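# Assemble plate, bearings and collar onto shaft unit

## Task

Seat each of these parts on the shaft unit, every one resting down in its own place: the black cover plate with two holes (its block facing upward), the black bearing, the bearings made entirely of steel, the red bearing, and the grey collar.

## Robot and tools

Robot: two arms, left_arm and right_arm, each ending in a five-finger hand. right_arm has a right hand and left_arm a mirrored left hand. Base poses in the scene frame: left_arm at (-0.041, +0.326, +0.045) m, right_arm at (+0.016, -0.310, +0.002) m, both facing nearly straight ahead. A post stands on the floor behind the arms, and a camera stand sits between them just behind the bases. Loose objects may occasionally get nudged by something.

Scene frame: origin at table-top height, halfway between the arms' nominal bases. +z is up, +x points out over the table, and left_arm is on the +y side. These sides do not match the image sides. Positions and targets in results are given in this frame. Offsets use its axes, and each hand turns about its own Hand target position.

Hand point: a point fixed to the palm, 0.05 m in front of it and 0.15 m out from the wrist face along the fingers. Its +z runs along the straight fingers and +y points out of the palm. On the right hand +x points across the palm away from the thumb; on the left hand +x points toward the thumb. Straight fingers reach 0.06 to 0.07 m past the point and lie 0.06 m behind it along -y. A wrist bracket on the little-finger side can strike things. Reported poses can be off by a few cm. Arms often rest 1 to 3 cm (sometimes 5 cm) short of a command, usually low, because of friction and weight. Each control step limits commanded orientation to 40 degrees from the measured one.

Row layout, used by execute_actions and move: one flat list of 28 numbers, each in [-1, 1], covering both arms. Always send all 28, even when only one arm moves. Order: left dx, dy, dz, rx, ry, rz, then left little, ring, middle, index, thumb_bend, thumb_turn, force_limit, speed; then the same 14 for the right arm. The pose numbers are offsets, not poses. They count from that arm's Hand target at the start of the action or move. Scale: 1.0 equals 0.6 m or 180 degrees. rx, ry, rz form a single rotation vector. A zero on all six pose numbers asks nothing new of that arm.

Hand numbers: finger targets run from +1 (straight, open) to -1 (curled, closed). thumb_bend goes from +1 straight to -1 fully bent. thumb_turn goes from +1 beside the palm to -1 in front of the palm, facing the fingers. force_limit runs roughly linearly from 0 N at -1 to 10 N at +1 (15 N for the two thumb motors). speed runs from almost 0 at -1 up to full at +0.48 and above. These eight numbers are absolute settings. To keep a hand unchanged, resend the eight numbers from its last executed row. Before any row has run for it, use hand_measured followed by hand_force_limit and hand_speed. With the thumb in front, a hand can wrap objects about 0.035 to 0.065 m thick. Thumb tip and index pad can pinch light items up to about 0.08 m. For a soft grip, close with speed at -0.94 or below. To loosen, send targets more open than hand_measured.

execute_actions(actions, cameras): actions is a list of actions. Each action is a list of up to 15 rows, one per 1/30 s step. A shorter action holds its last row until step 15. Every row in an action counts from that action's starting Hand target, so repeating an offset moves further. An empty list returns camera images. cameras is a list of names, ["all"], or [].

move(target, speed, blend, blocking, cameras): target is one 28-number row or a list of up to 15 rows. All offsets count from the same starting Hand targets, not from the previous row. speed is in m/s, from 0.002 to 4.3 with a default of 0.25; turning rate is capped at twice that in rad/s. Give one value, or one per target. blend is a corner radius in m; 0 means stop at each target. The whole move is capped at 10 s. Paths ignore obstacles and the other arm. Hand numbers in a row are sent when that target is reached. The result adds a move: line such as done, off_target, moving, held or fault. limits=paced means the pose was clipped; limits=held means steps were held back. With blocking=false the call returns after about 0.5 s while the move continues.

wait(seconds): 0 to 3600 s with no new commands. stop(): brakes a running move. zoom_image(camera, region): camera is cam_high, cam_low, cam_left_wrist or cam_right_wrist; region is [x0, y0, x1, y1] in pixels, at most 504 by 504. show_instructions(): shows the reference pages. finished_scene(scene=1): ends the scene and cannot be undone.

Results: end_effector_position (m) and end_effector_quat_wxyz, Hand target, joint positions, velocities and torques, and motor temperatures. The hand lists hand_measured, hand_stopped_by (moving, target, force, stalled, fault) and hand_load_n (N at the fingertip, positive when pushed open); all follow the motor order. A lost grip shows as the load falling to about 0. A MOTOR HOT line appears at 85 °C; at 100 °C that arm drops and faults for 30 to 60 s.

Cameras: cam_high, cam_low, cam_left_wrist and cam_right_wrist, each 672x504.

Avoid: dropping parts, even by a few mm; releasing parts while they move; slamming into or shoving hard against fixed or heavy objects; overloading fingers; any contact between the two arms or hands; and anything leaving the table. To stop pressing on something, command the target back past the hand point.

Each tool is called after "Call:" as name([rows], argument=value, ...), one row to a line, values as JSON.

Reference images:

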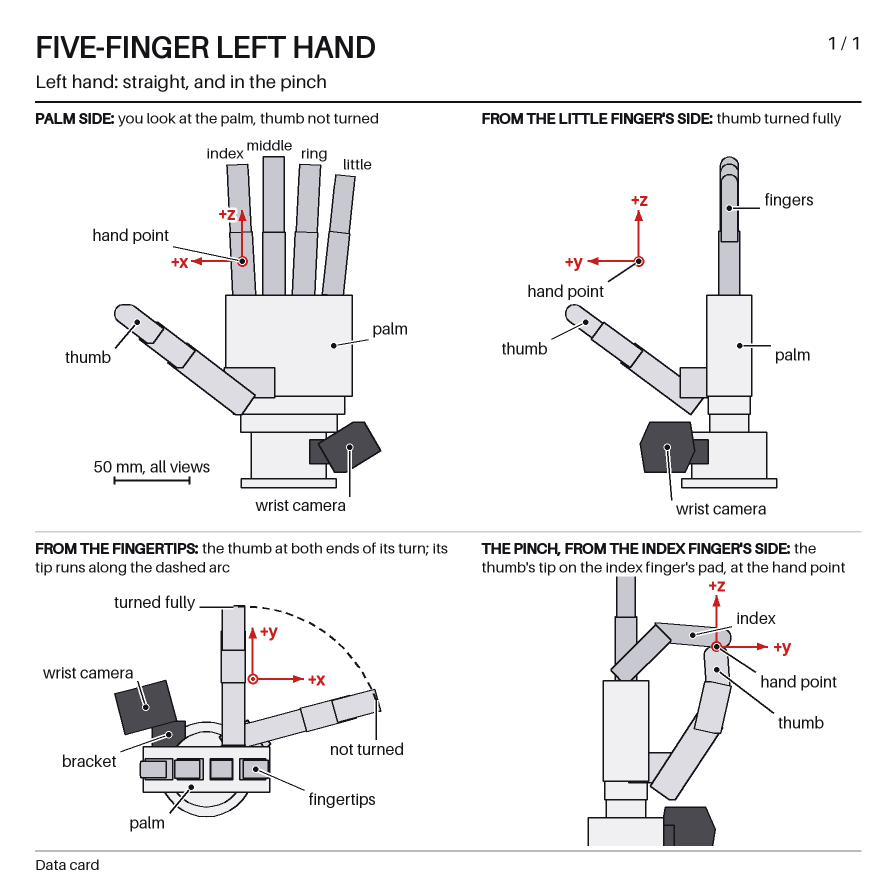

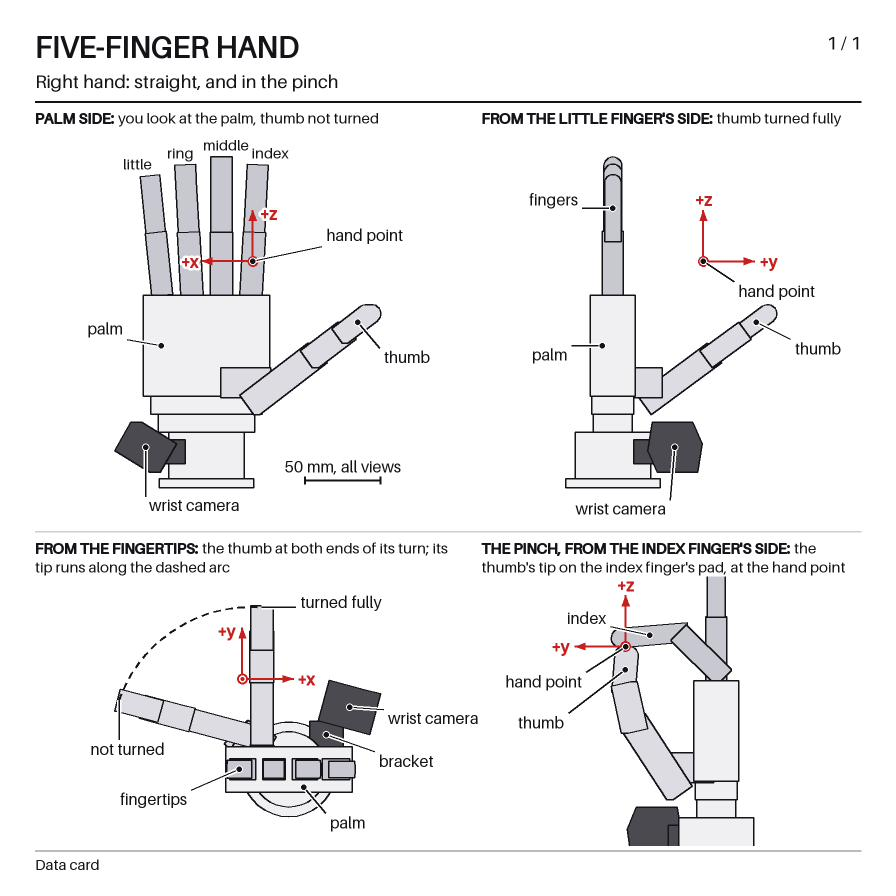

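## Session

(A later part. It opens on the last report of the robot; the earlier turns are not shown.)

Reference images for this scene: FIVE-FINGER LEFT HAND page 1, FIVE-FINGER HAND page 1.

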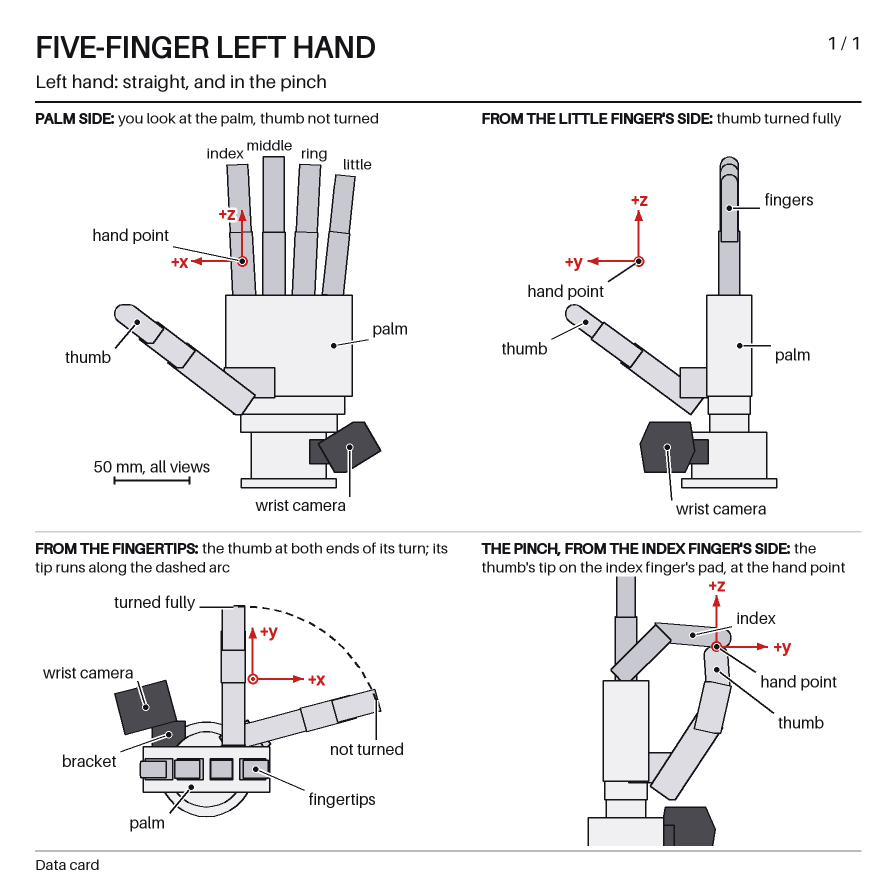

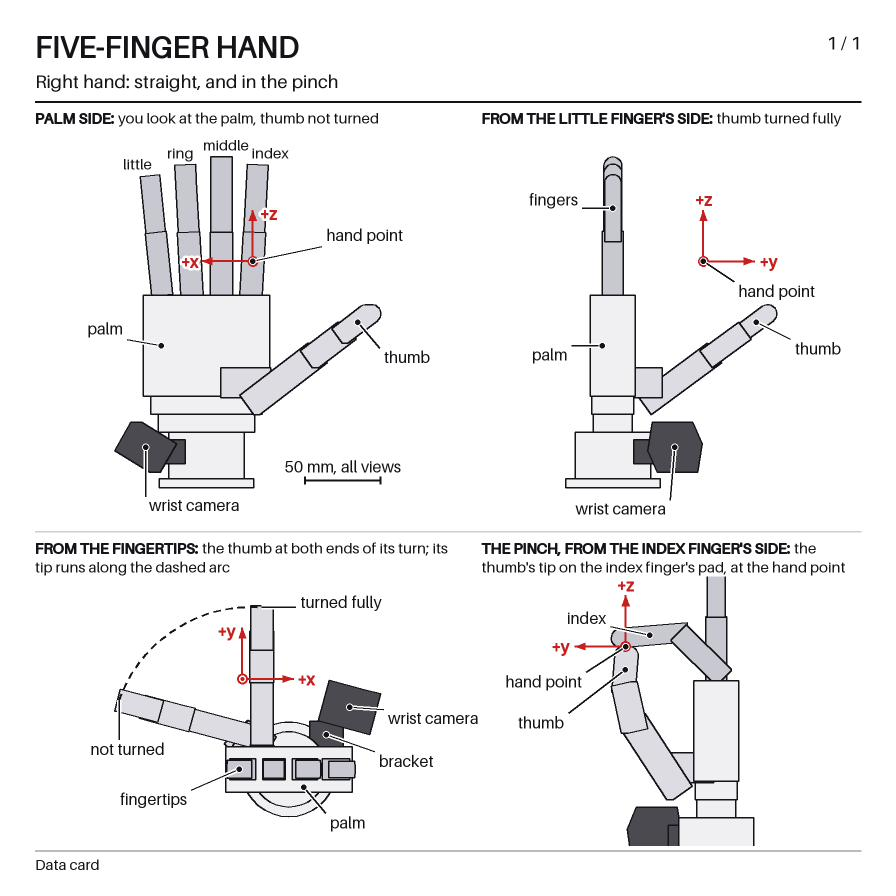

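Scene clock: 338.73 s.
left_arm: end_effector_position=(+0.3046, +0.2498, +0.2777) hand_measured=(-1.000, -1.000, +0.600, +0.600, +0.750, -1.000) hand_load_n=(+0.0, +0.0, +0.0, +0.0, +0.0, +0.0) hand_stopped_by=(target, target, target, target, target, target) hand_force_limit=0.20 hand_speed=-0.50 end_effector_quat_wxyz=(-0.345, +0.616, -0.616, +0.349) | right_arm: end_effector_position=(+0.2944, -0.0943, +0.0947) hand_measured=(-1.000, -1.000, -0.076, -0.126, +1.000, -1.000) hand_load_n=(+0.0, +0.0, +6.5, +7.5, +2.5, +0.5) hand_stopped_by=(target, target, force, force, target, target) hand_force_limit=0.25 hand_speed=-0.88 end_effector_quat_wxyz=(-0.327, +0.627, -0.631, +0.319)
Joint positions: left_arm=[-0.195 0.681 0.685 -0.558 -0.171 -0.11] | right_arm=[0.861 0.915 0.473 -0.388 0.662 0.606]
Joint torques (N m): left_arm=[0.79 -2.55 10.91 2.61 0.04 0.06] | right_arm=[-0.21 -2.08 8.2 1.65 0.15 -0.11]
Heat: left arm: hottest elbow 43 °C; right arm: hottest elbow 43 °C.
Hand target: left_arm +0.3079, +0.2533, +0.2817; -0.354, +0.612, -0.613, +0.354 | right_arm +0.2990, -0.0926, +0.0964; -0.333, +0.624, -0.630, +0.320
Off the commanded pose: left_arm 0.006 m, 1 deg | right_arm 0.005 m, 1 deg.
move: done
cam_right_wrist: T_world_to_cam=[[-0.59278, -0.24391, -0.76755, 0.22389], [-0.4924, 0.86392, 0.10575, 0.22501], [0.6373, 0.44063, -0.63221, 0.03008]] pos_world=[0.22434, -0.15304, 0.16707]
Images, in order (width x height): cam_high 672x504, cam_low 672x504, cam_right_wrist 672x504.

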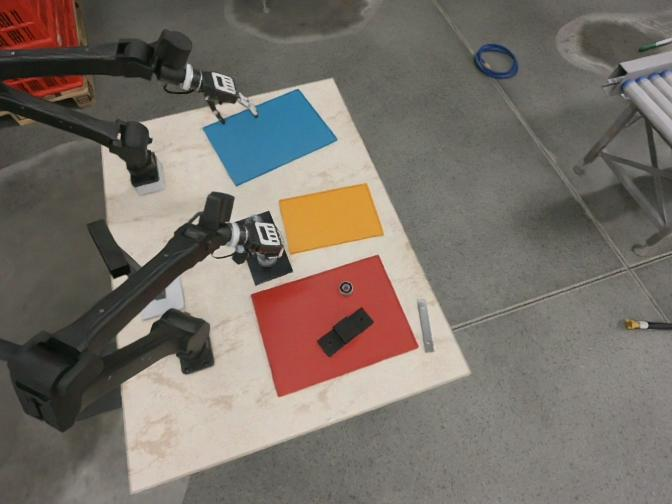

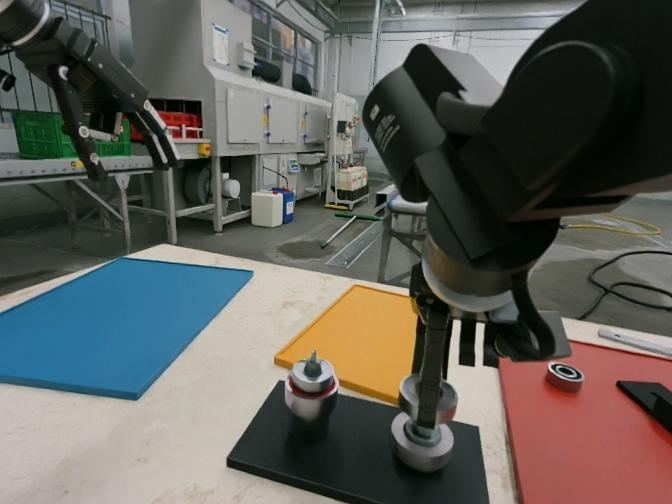

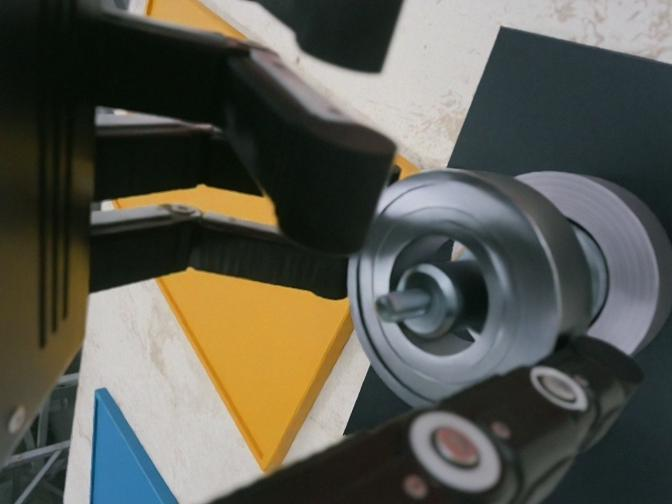

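Call:
move(target=[0,0,0,0,0,0,-1,-1,0.6,0.6,0.75,-1,0.2,-0.5,0.0,-0.0005,-0.014,0,0,0,-1,-1,-0.12,-0.18,1,-1,0.25,-0.88], speed=[0.04], cameras=["cam_low","cam_right_wrist","cam_high"])

Call:
zoom_image(camera="cam_low", region=[385, 340, 475, 480])

Call:
zoom_image(camera="cam_right_wrist", region=[340, 160, 600, 420])

Scene clock: 340.03 s.
left_arm: end_effector_position=(+0.3046, +0.2498, +0.2777) hand_measured=(-1.000, -1.000, +0.600, +0.600, +0.750, -1.000) hand_load_n=(+0.0, +0.0, +0.0, +0.0, +0.0, +0.0) hand_stopped_by=(target, target, target, target, target, target) hand_force_limit=0.20 hand_speed=-0.50 end_effector_quat_wxyz=(-0.345, +0.616, -0.616, +0.349) | right_arm: end_effector_position=(+0.2966, -0.0920, +0.0940) hand_measured=(-1.000, -1.000, -0.076, -0.126, +1.000, -1.000) hand_load_n=(+0.0, +0.0, +7.0, +5.5, +2.5, +0.0) hand_stopped_by=(target, target, force, force, target, target) hand_force_limit=0.25 hand_speed=-0.88 end_effector_quat_wxyz=(-0.334, +0.625, -0.629, +0.319)
Joint positions: left_arm=[-0.195 0.681 0.685 -0.558 -0.171 -0.11] | right_arm=[0.86 0.92 0.466 -0.358 0.661 0.601]
Joint torques (N m): left_arm=[0.56 -2.2 10.86 2.44 0.06 0.06] | right_arm=[-0.21 -1.38 7.43 1.76 0.13 -0.07]
Heat: left arm: hottest elbow 43 °C; right arm: hottest elbow 43 °C.
Hand target: left_arm +0.3079, +0.2533, +0.2817; -0.354, +0.612, -0.613, +0.354 | right_arm +0.2990, -0.0928, +0.0881; -0.334, +0.624, -0.630, +0.320
Off the commanded pose: left_arm 0.006 m, 1 deg | right_arm 0.006 m, 0 deg.
move: done
cam_right_wrist: T_world_to_cam=[[-0.58342, -0.23816, -0.77647, 0.22379], [-0.49593, 0.86157, 0.10838, 0.22482], [0.64317, 0.44831, -0.62077, 0.02508]] pos_world=[0.22593, -0.15165, 0.16497]
Images, in order (width x height): cam_high 672x504, cam_low 672x504, cam_right_wrist 672x504.

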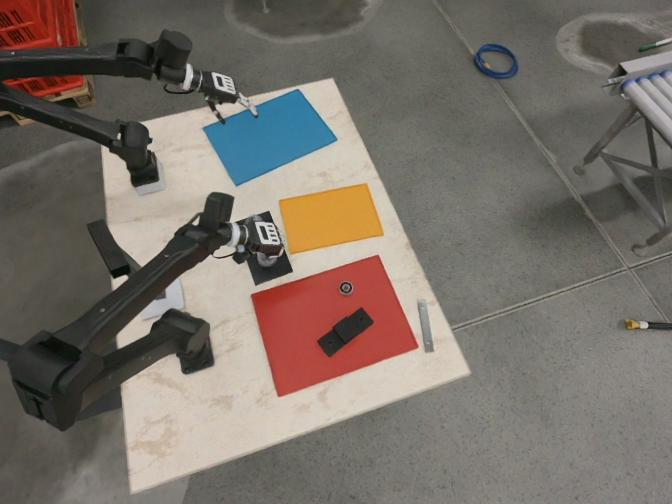

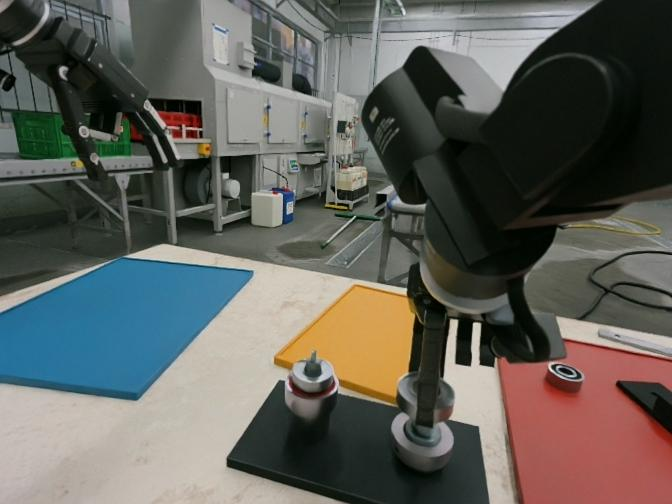

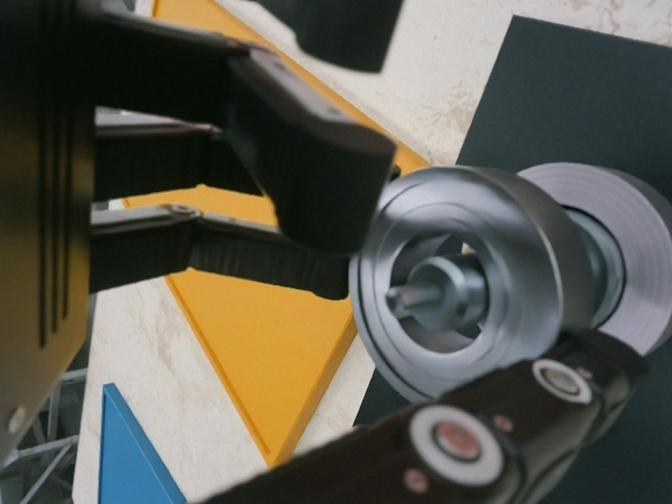

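Scaled by 3.600.

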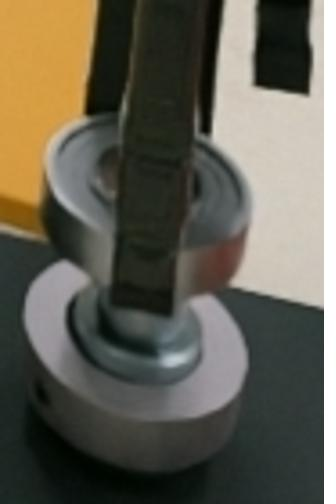

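Scaled by 1.938.

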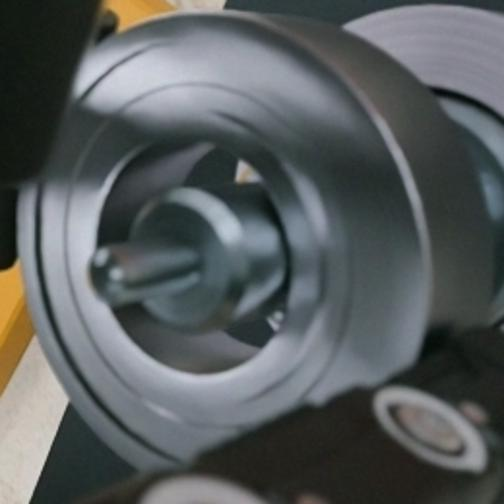

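Call:
move(target=[0,0,0,0,0,0,-1,-1,0.6,0.6,0.75,-1,0.2,-0.5,-0.0085,-0.0085,0.01,0,0,0,-1,-1,-0.12,-0.18,1,-1,0.25,-0.88], speed=[0.03], cameras=["cam_low","cam_right_wrist","cam_high"])

Call:
zoom_image(camera="cam_low", region=[385, 340, 475, 480])

Call:
zoom_image(camera="cam_right_wrist", region=[340, 160, 600, 420])

Scene clock: 342.37 s.
left_arm: end_effector_position=(+0.3046, +0.2498, +0.2777) hand_measured=(-1.000, -1.000, +0.600, +0.600, +0.750, -1.000) hand_load_n=(+0.0, +0.0, +0.0, +0.0, +0.0, +0.0) hand_stopped_by=(target, target, target, target, target, target) hand_force_limit=0.20 hand_speed=-0.50 end_effector_quat_wxyz=(-0.345, +0.616, -0.616, +0.349) | right_arm: end_effector_position=(+0.2955, -0.0936, +0.0944) hand_measured=(-1.000, -1.000, -0.076, -0.126, +1.000, -1.000) hand_load_n=(+0.0, +0.0, +6.5, +7.5, +2.5, +0.5) hand_stopped_by=(target, target, force, force, target, target) hand_force_limit=0.25 hand_speed=-0.88 end_effector_quat_wxyz=(-0.336, +0.624, -0.630, +0.319)
Joint positions: left_arm=[-0.195 0.681 0.685 -0.558 -0.171 -0.11] | right_arm=[0.86 0.909 0.46 -0.358 0.661 0.601]
Joint torques (N m): left_arm=[1.14 -2.73 10.82 2.65 0.05 0.08] | right_arm=[-0.15 -3.37 7.77 0.36 0.18 -0.06]
Heat: left arm: hottest elbow 43 °C; right arm: hottest elbow 43 °C.
Hand target: left_arm +0.3079, +0.2533, +0.2817; -0.354, +0.612, -0.613, +0.354 | right_arm +0.2939, -0.0980, +0.0940; -0.334, +0.623, -0.630, +0.320
Off the commanded pose: left_arm 0.006 m, 1 deg | right_arm 0.005 m, 0 deg.
move: done
cam_right_wrist: T_world_to_cam=[[-0.58117, -0.23562, -0.77893, 0.22283], [-0.49615, 0.86129, 0.10965, 0.22548], [0.64505, 0.45018, -0.61745, 0.02611]] pos_world=[0.22453, -0.15345, 0.16497]
Images, in order (width x height): cam_high 672x504, cam_low 672x504, cam_right_wrist 672x504.

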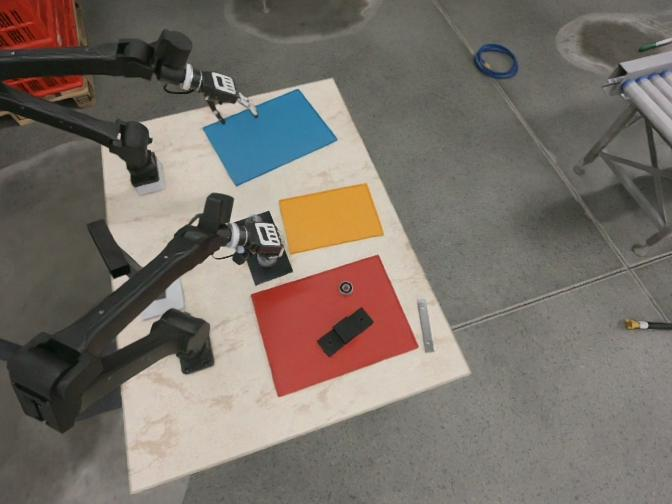

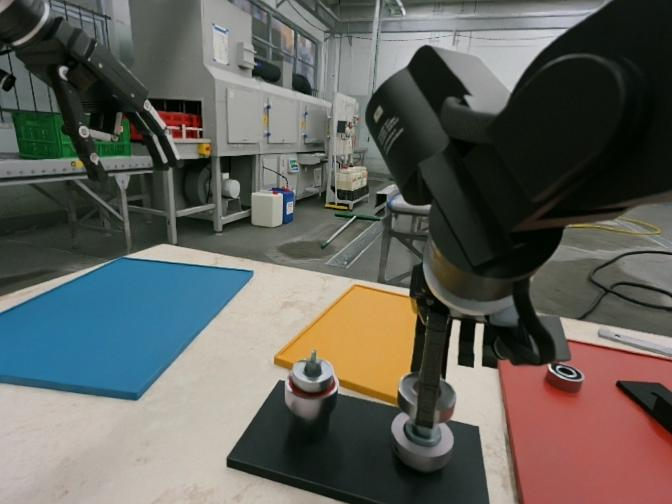

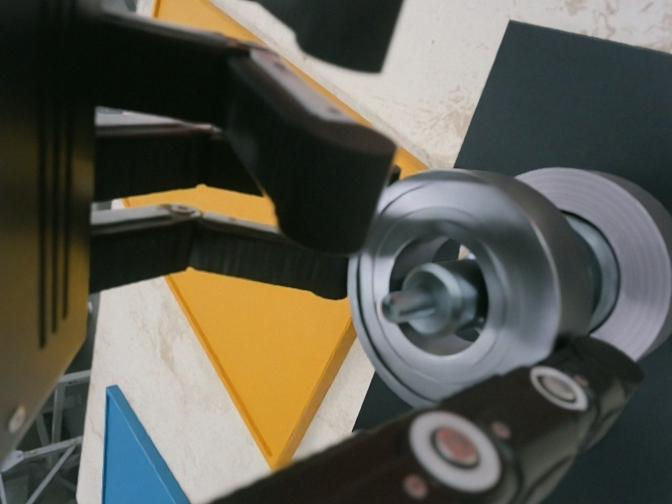

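Scaled by 3.600.

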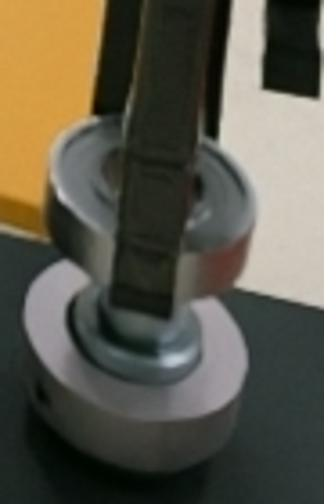

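Scaled by 1.938.

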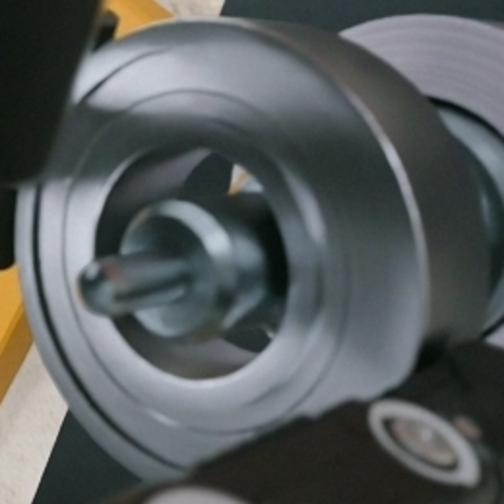

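Call:
move(target=[0,0,0,0,0,0,-1,-1,0.6,0.6,0.75,-1,0.2,-0.5,-0.0075,-0.006,-0.004,0,0,0,-1,-1,-0.12,-0.18,1,-1,0.25,-0.88], speed=[0.03], cameras=["cam_low","cam_right_wrist","cam_high"])

Call:
zoom_image(camera="cam_low", region=[385, 340, 475, 480])

Call:
zoom_image(camera="cam_right_wrist", region=[340, 160, 600, 420])

Scene clock: 343.33 s.
left_arm: end_effector_position=(+0.3046, +0.2498, +0.2777) hand_measured=(-1.000, -1.000, +0.600, +0.600, +0.750, -1.000) hand_load_n=(+0.0, +0.0, +0.0, +0.0, +0.5, +0.0) hand_stopped_by=(target, target, target, target, target, target) hand_force_limit=0.20 hand_speed=-0.50 end_effector_quat_wxyz=(-0.345, +0.616, -0.616, +0.349) | right_arm: end_effector_position=(+0.2917, -0.0980, +0.0914) hand_measured=(-1.000, -1.000, -0.076, -0.126, +1.000, -1.000) hand_load_n=(+0.0, +0.0, +6.5, +7.5, +2.0, +2.0) hand_stopped_by=(target, target, force, force, target, target) hand_force_limit=0.25 hand_speed=-0.88 end_effector_quat_wxyz=(-0.335, +0.624, -0.630, +0.319)
Joint positions: left_arm=[-0.195 0.681 0.685 -0.558 -0.171 -0.11] | right_arm=[0.86 0.893 0.444 -0.362 0.661 0.603]
Joint torques (N m): left_arm=[1.03 -2.37 10.89 2.59 0.02 0.06] | right_arm=[0.26 -3.31 7.84 0.27 0.3 -0.04]
Heat: left arm: hottest elbow 43 °C; right arm: hottest elbow 43 °C.
Hand target: left_arm +0.3079, +0.2533, +0.2817; -0.354, +0.612, -0.613, +0.354 | right_arm +0.2894, -0.1017, +0.0916; -0.333, +0.624, -0.630, +0.320
Off the commanded pose: left_arm 0.006 m, 1 deg | right_arm 0.004 m, 0 deg.
move: done
cam_right_wrist: T_world_to_cam=[[-0.58274, -0.23578, -0.7777, 0.21761], [-0.4952, 0.86182, 0.10977, 0.22751], [0.64436, 0.44909, -0.61897, 0.02893]] pos_world=[0.22083, -0.15775, 0.16217]
Images, in order (width x height): cam_high 672x504, cam_low 672x504, cam_right_wrist 672x504.

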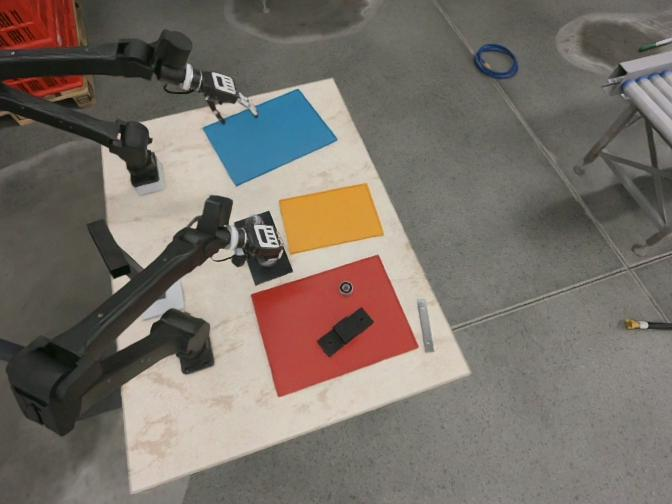

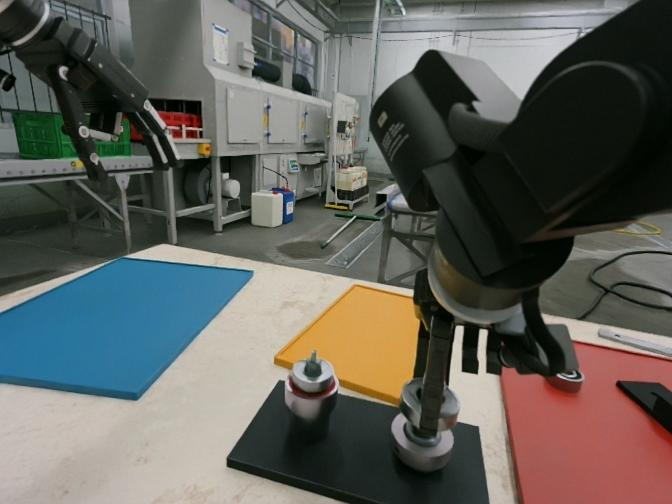

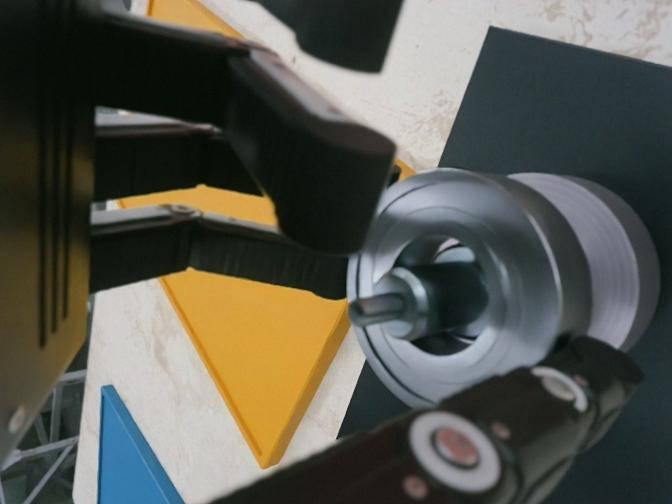

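Scaled by 3.600.

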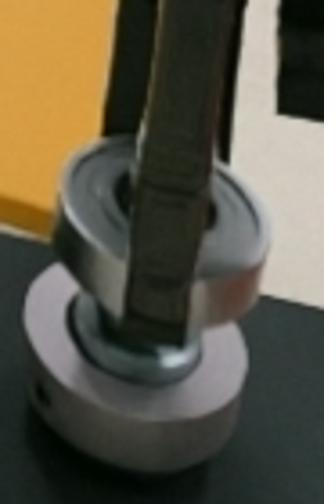

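Scaled by 1.938.

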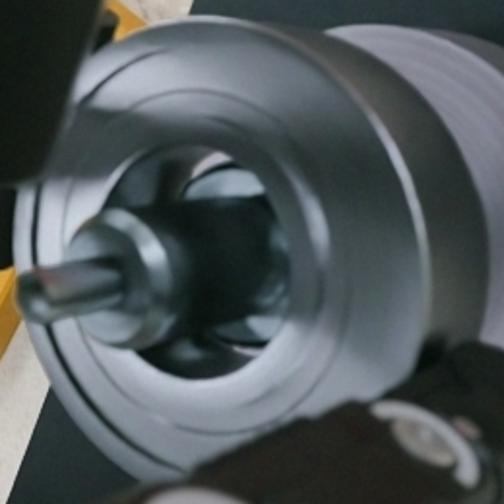

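Call:
move(target=[0,0,0,0,0,0,-1,-1,0.6,0.6,0.75,-1,0.2,-0.5,0.001,0.005,-0.014,0,0,0,-1,-1,-0.12,-0.18,1,-1,0.25,-0.88], speed=[0.03], cameras=["cam_low","cam_right_wrist","cam_high"])

Call:
zoom_image(camera="cam_low", region=[385, 340, 475, 480])

Call:
zoom_image(camera="cam_right_wrist", region=[340, 160, 600, 420])

Scene clock: 344.53 s.
left_arm: end_effector_position=(+0.3046, +0.2498, +0.2777) hand_measured=(-1.000, -1.000, +0.600, +0.600, +0.750, -1.000) hand_load_n=(+0.0, +0.0, +0.0, +0.0, +0.0, +0.0) hand_stopped_by=(target, target, target, target, target, target) hand_force_limit=0.20 hand_speed=-0.50 end_effector_quat_wxyz=(-0.345, +0.616, -0.616, +0.349) | right_arm: end_effector_position=(+0.2916, -0.0981, +0.0890) hand_measured=(-1.000, -1.000, -0.076, -0.126, +1.000, -1.000) hand_load_n=(+0.0, +0.0, +6.5, +7.5, +2.0, +2.0) hand_stopped_by=(target, target, force, force, target, target) hand_force_limit=0.25 hand_speed=-0.88 end_effector_quat_wxyz=(-0.336, +0.621, -0.632, +0.318)
Joint positions: left_arm=[-0.195 0.681 0.685 -0.558 -0.171 -0.11] | right_arm=[0.86 0.896 0.438 -0.353 0.662 0.611]
Joint torques (N m): left_arm=[1.08 -1.9 10.99 2.69 0.05 0] | right_arm=[0.79 -1.61 7.42 1.17 0.43 -0.05]
Heat: left arm: hottest elbow 43 °C; right arm: hottest elbow 43 °C.
Hand target: left_arm +0.3079, +0.2533, +0.2817; -0.354, +0.612, -0.613, +0.354 | right_arm +0.2900, -0.0987, +0.0832; -0.333, +0.623, -0.630, +0.320
Off the commanded pose: left_arm 0.006 m, 1 deg | right_arm 0.006 m, 1 deg.
move: done
cam_right_wrist: T_world_to_cam=[[-0.5838, -0.22814, -0.77918, 0.21686], [-0.4906, 0.86381, 0.11466, 0.22623], [0.64691, 0.4492, -0.61622, 0.02652]] pos_world=[0.22043, -0.15785, 0.15938]
Images, in order (width x height): cam_high 672x504, cam_low 672x504, cam_right_wrist 672x504.

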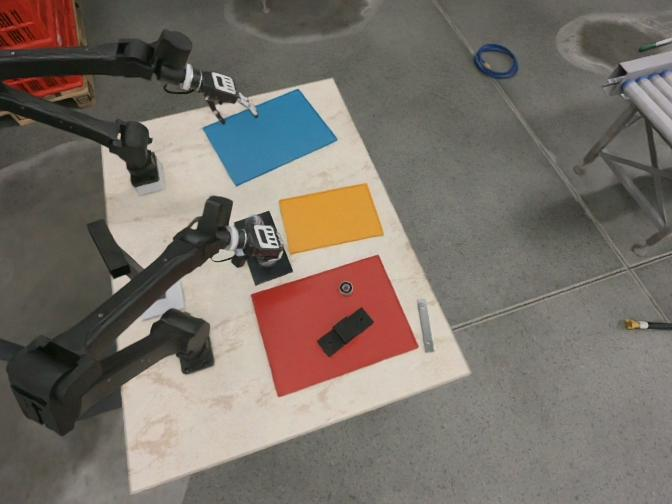

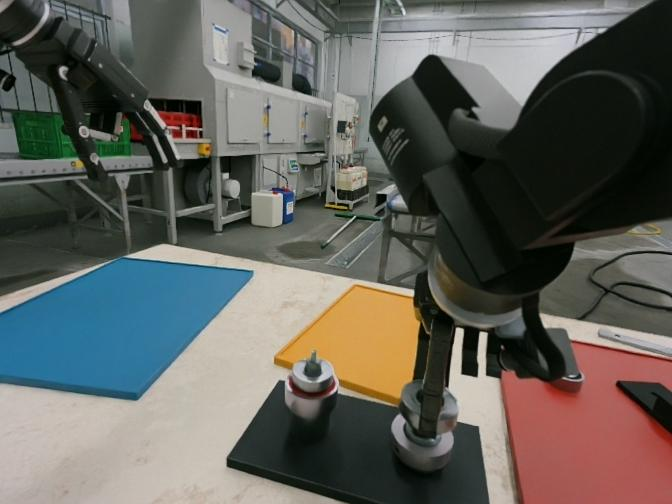

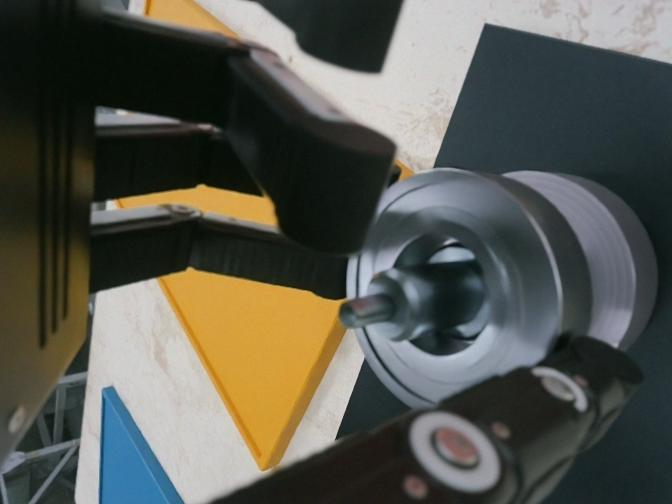

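Scaled by 3.600.

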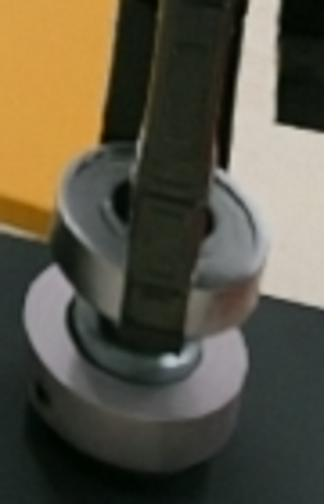

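Scaled by 1.938.

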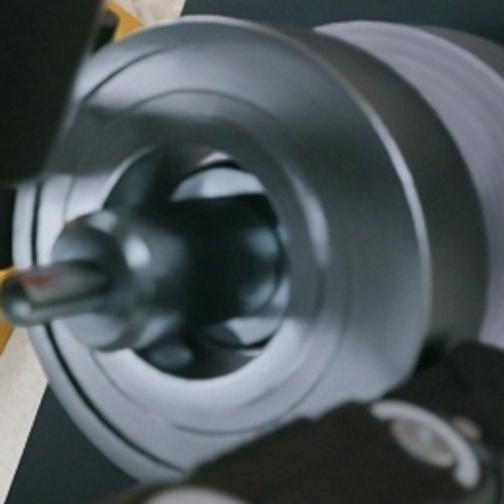

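Call:
move(target=[0,0,0,0,0,0,-1,-1,0.6,0.6,0.75,-1,0.2,-0.5,0.0,0.009,0.0,0,0,0,-1,-1,-0.12,-0.18,1,-1,0.25,-0.88], speed=[0.03], cameras=["cam_low","cam_right_wrist","cam_high"])

Call:
zoom_image(camera="cam_low", region=[385, 340, 475, 480])

Call:
zoom_image(camera="cam_right_wrist", region=[340, 160, 600, 420])

Scene clock: 346.00 s.
left_arm: end_effector_position=(+0.3046, +0.2498, +0.2777) hand_measured=(-1.000, -1.000, +0.600, +0.600, +0.750, -1.000) hand_load_n=(+0.0, +0.0, +0.0, +0.0, +0.0, +0.0) hand_stopped_by=(target, target, target, target, target, target) hand_force_limit=0.20 hand_speed=-0.50 end_effector_quat_wxyz=(-0.345, +0.616, -0.616, +0.349) | right_arm: end_effector_position=(+0.2908, -0.0967, +0.0849) hand_measured=(-1.000, -1.000, -0.076, -0.126, +1.000, -1.000) hand_load_n=(+0.0, +0.0, +7.0, +8.0, +2.0, +1.0) hand_stopped_by=(target, target, force, force, target, target) hand_force_limit=0.25 hand_speed=-0.88 end_effector_quat_wxyz=(-0.332, +0.622, -0.633, +0.321)
Joint positions: left_arm=[-0.195 0.681 0.685 -0.558 -0.171 -0.11] | right_arm=[0.871 0.913 0.438 -0.35 0.676 0.621]
Joint torques (N m): left_arm=[0.67 -2.2 11.04 2.67 0.07 0.07] | right_arm=[1.08 -1.67 8.06 1.07 0.29 -0.02]
Heat: left arm: hottest elbow 43 °C; right arm: hottest elbow 43 °C.
Hand target: left_arm +0.3079, +0.2533, +0.2817; -0.354, +0.612, -0.613, +0.354 | right_arm +0.2900, -0.0932, +0.0832; -0.333, +0.624, -0.630, +0.320
Off the commanded pose: left_arm 0.006 m, 1 deg | right_arm 0.004 m, 0 deg.
move: done
cam_right_wrist: T_world_to_cam=[[-0.58601, -0.23293, -0.7761, 0.21347], [-0.48707, 0.86671, 0.10765, 0.22495], [0.64758, 0.4411, -0.62135, 0.02335]] pos_world=[0.21954, -0.15554, 0.15597]
Images, in order (width x height): cam_high 672x504, cam_low 672x504, cam_right_wrist 672x504.

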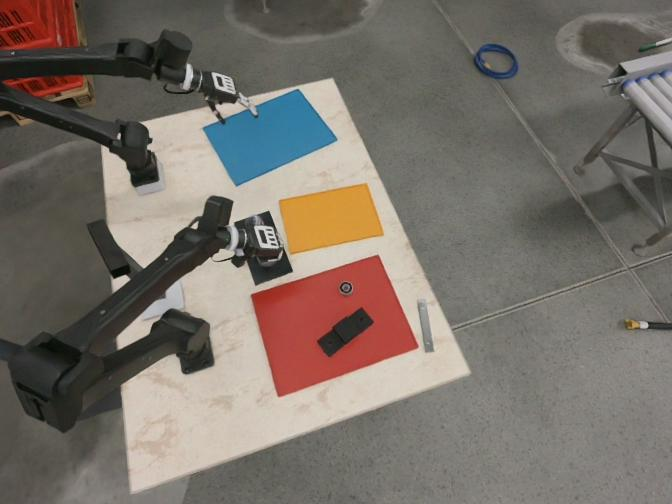

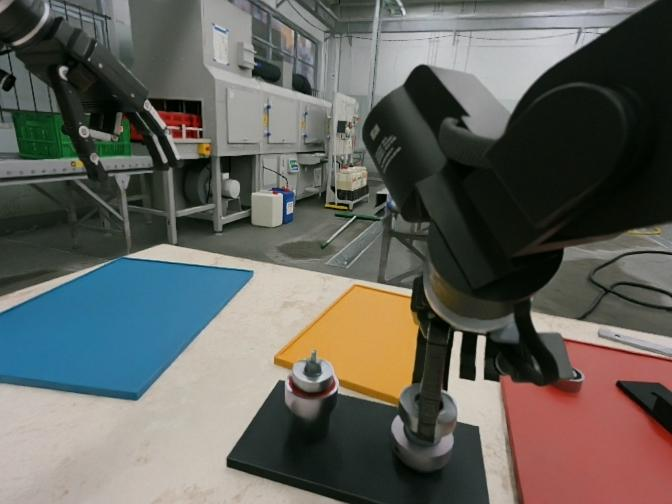

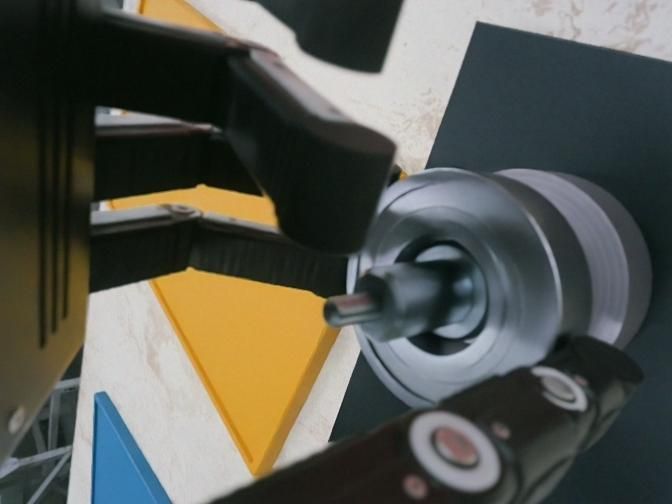

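Scaled by 3.600.

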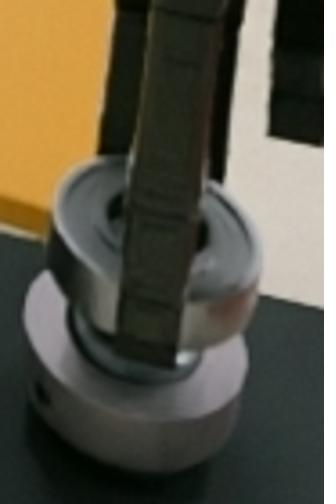

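Scaled by 1.938.

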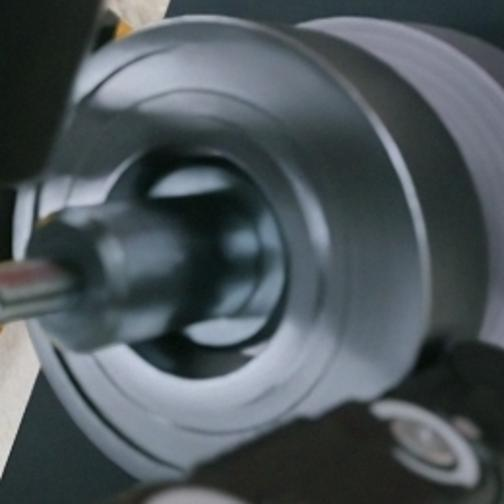

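Call:
move(target=[0,0,0,0,0,0,-1,-1,0.6,0.6,0.75,-1,0.2,-0.5,0.0015,0.001,-0.014,0,0,0,-1,-1,-0.12,-0.18,1,-1,0.25,-0.88], speed=[0.03], cameras=["cam_low","cam_right_wrist"])

Call:
zoom_image(camera="cam_low", region=[385, 340, 475, 480])

Call:
zoom_image(camera="cam_right_wrist", region=[340, 160, 600, 420])

Scene clock: 347.10 s.
left_arm: end_effector_position=(+0.3046, +0.2498, +0.2777) hand_measured=(-1.000, -1.000, +0.600, +0.600, +0.750, -1.000) hand_load_n=(+0.0, +0.0, +0.0, +0.0, +0.0, +0.0) hand_stopped_by=(target, target, target, target, target, target) hand_force_limit=0.20 hand_speed=-0.50 end_effector_quat_wxyz=(-0.345, +0.616, -0.616, +0.349) | right_arm: end_effector_position=(+0.2911, -0.0961, +0.0765) hand_measured=(-1.000, -1.000, -0.076, -0.126, +1.000, -1.000) hand_load_n=(+0.0, +0.5, +7.0, +7.5, +2.0, +1.0) hand_stopped_by=(target, target, force, force, target, target) hand_force_limit=0.25 hand_speed=-0.88 end_effector_quat_wxyz=(-0.329, +0.623, -0.632, +0.322)
Joint positions: left_arm=[-0.195 0.681 0.685 -0.558 -0.171 -0.11] | right_arm=[0.872 0.938 0.429 -0.323 0.676 0.621]
Joint torques (N m): left_arm=[1.32 -2.14 10.89 2.7 0.04 0.06] | right_arm=[0.97 -1.96 7.62 1.48 0.26 -0.03]
Heat: left arm: hottest elbow 43 °C; right arm: hottest elbow 43 °C.
Hand target: left_arm +0.3079, +0.2533, +0.2817; -0.354, +0.612, -0.613, +0.354 | right_arm +0.2909, -0.0925, +0.0749; -0.334, +0.624, -0.630, +0.320
Off the commanded pose: left_arm 0.006 m, 1 deg | right_arm 0.004 m, 1 deg.
move: done
cam_right_wrist: T_world_to_cam=[[-0.58978, -0.23772, -0.77178, 0.20759], [-0.48685, 0.86716, 0.10494, 0.22567], [0.64431, 0.43764, -0.62716, 0.01871]] pos_world=[0.22024, -0.15454, 0.14827]

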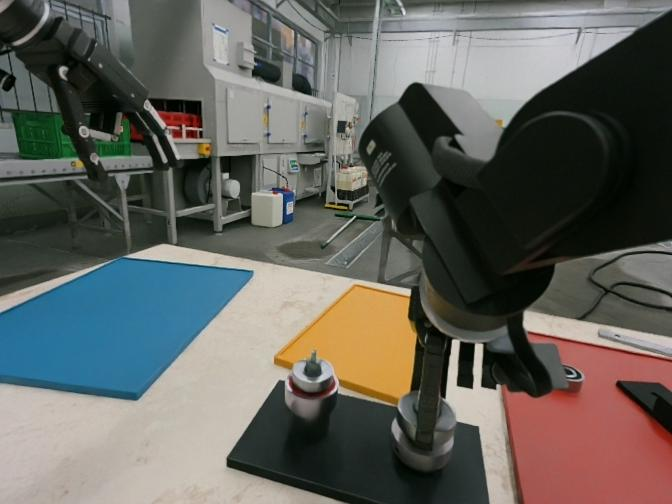

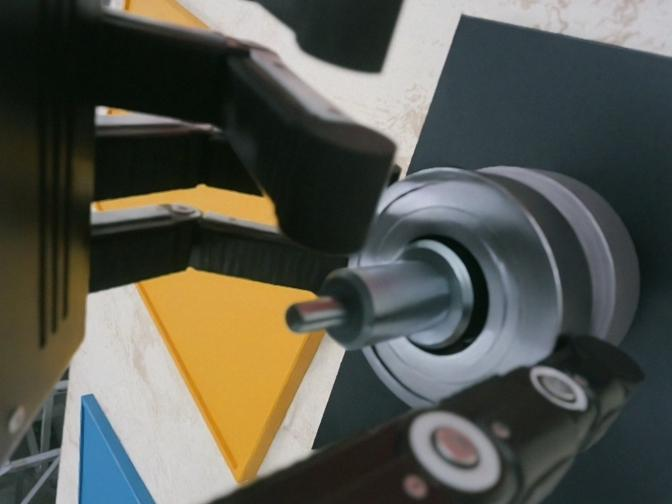

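Scaled by 3.600.

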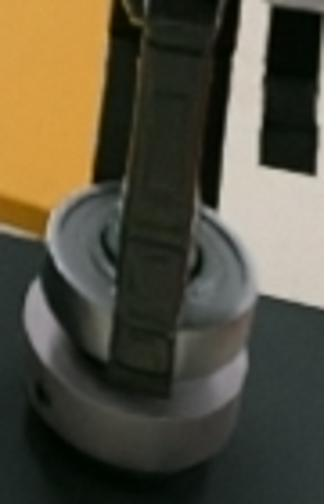

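Scaled by 1.938.

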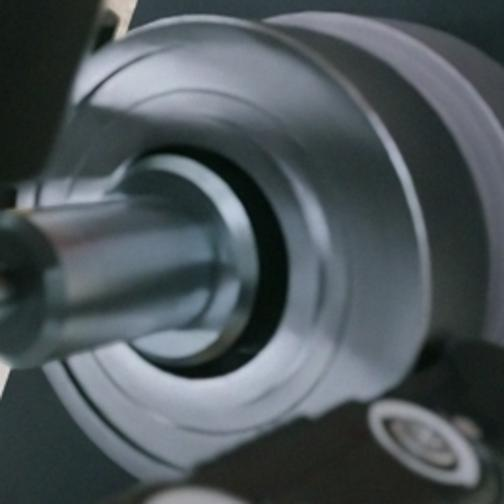

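Call:
move(target=[0,0,0,0,0,0,-1,-1,0.6,0.6,0.75,-1,0.2,-0.5,0.000,0.000,-0.010,0,0,0,-1,-1,-0.12,-0.18,1,-1,0.25,-0.88], speed=[0.03], cameras=["cam_low","cam_right_wrist"])

Call:
zoom_image(camera="cam_low", region=[385, 340, 475, 480])

Call:
zoom_image(camera="cam_right_wrist", region=[340, 160, 600, 420])

Scene clock: 348.03 s.
left_arm: end_effector_position=(+0.3046, +0.2498, +0.2777) hand_measured=(-1.000, -1.000, +0.600, +0.600, +0.750, -1.000) hand_load_n=(+0.0, +0.0, +0.0, +0.0, +0.0, +0.0) hand_stopped_by=(target, target, target, target, target, target) hand_force_limit=0.20 hand_speed=-0.50 end_effector_quat_wxyz=(-0.345, +0.616, -0.616, +0.349) | right_arm: end_effector_position=(+0.2911, -0.0957, +0.0710) hand_measured=(-1.000, -1.000, -0.076, -0.126, +1.000, -1.000) hand_load_n=(+0.0, +0.0, +6.5, +7.5, +2.5, +0.5) hand_stopped_by=(target, target, force, force, target, target) hand_force_limit=0.25 hand_speed=-0.88 end_effector_quat_wxyz=(-0.329, +0.624, -0.632, +0.321)
Joint positions: left_arm=[-0.195 0.681 0.685 -0.558 -0.171 -0.11] | right_arm=[0.873 0.951 0.419 -0.3 0.676 0.621]
Joint torques (N m): left_arm=[0.73 -2.26 10.84 2.82 0.04 0.07] | right_arm=[0.85 -1.96 7.39 1.54 0.26 -0.03]
Heat: left arm: hottest elbow 43 °C; right arm: hottest elbow 43 °C.
Hand target: left_arm +0.3079, +0.2533, +0.2817; -0.354, +0.612, -0.613, +0.354 | right_arm +0.2908, -0.0926, +0.0687; -0.333, +0.624, -0.630, +0.320
Off the commanded pose: left_arm 0.006 m, 1 deg | right_arm 0.004 m, 1 deg.
move: done
cam_right_wrist: T_world_to_cam=[[-0.58956, -0.23818, -0.7718, 0.20338], [-0.48753, 0.86678, 0.10492, 0.22607], [0.644, 0.43813, -0.62714, 0.01534]] pos_world=[0.22024, -0.15424, 0.14287]

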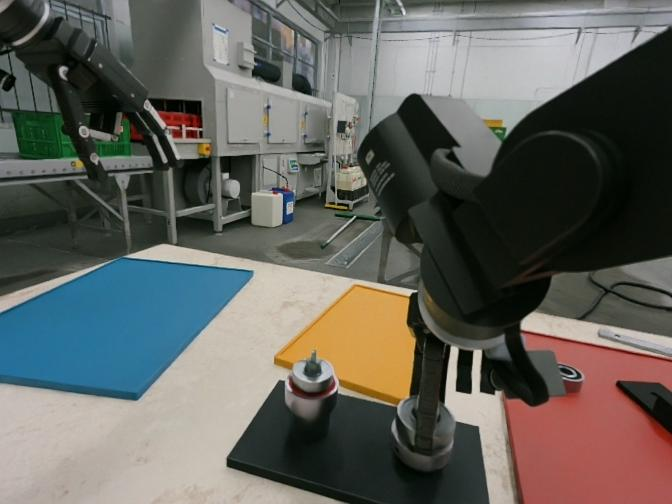

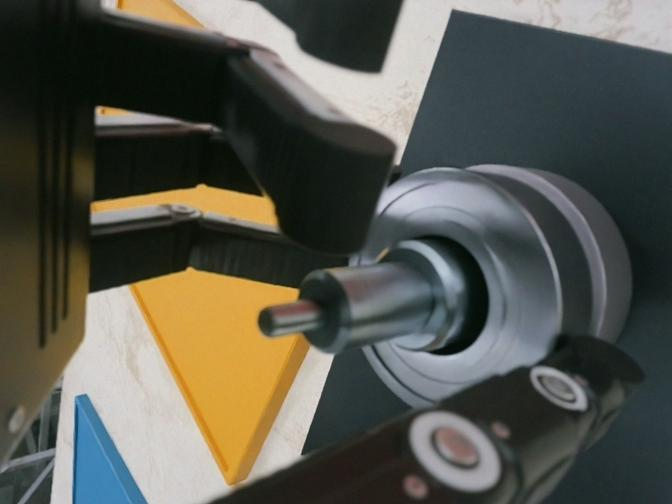

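Scaled by 3.600.

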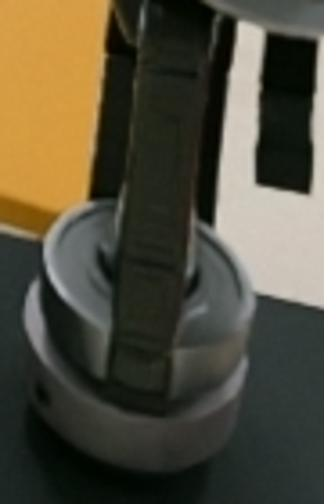

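Scaled by 1.938.

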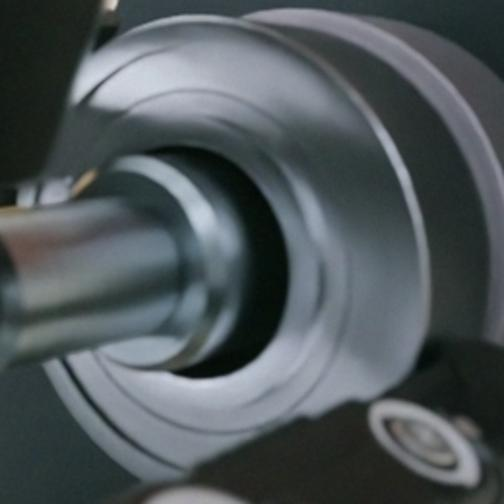

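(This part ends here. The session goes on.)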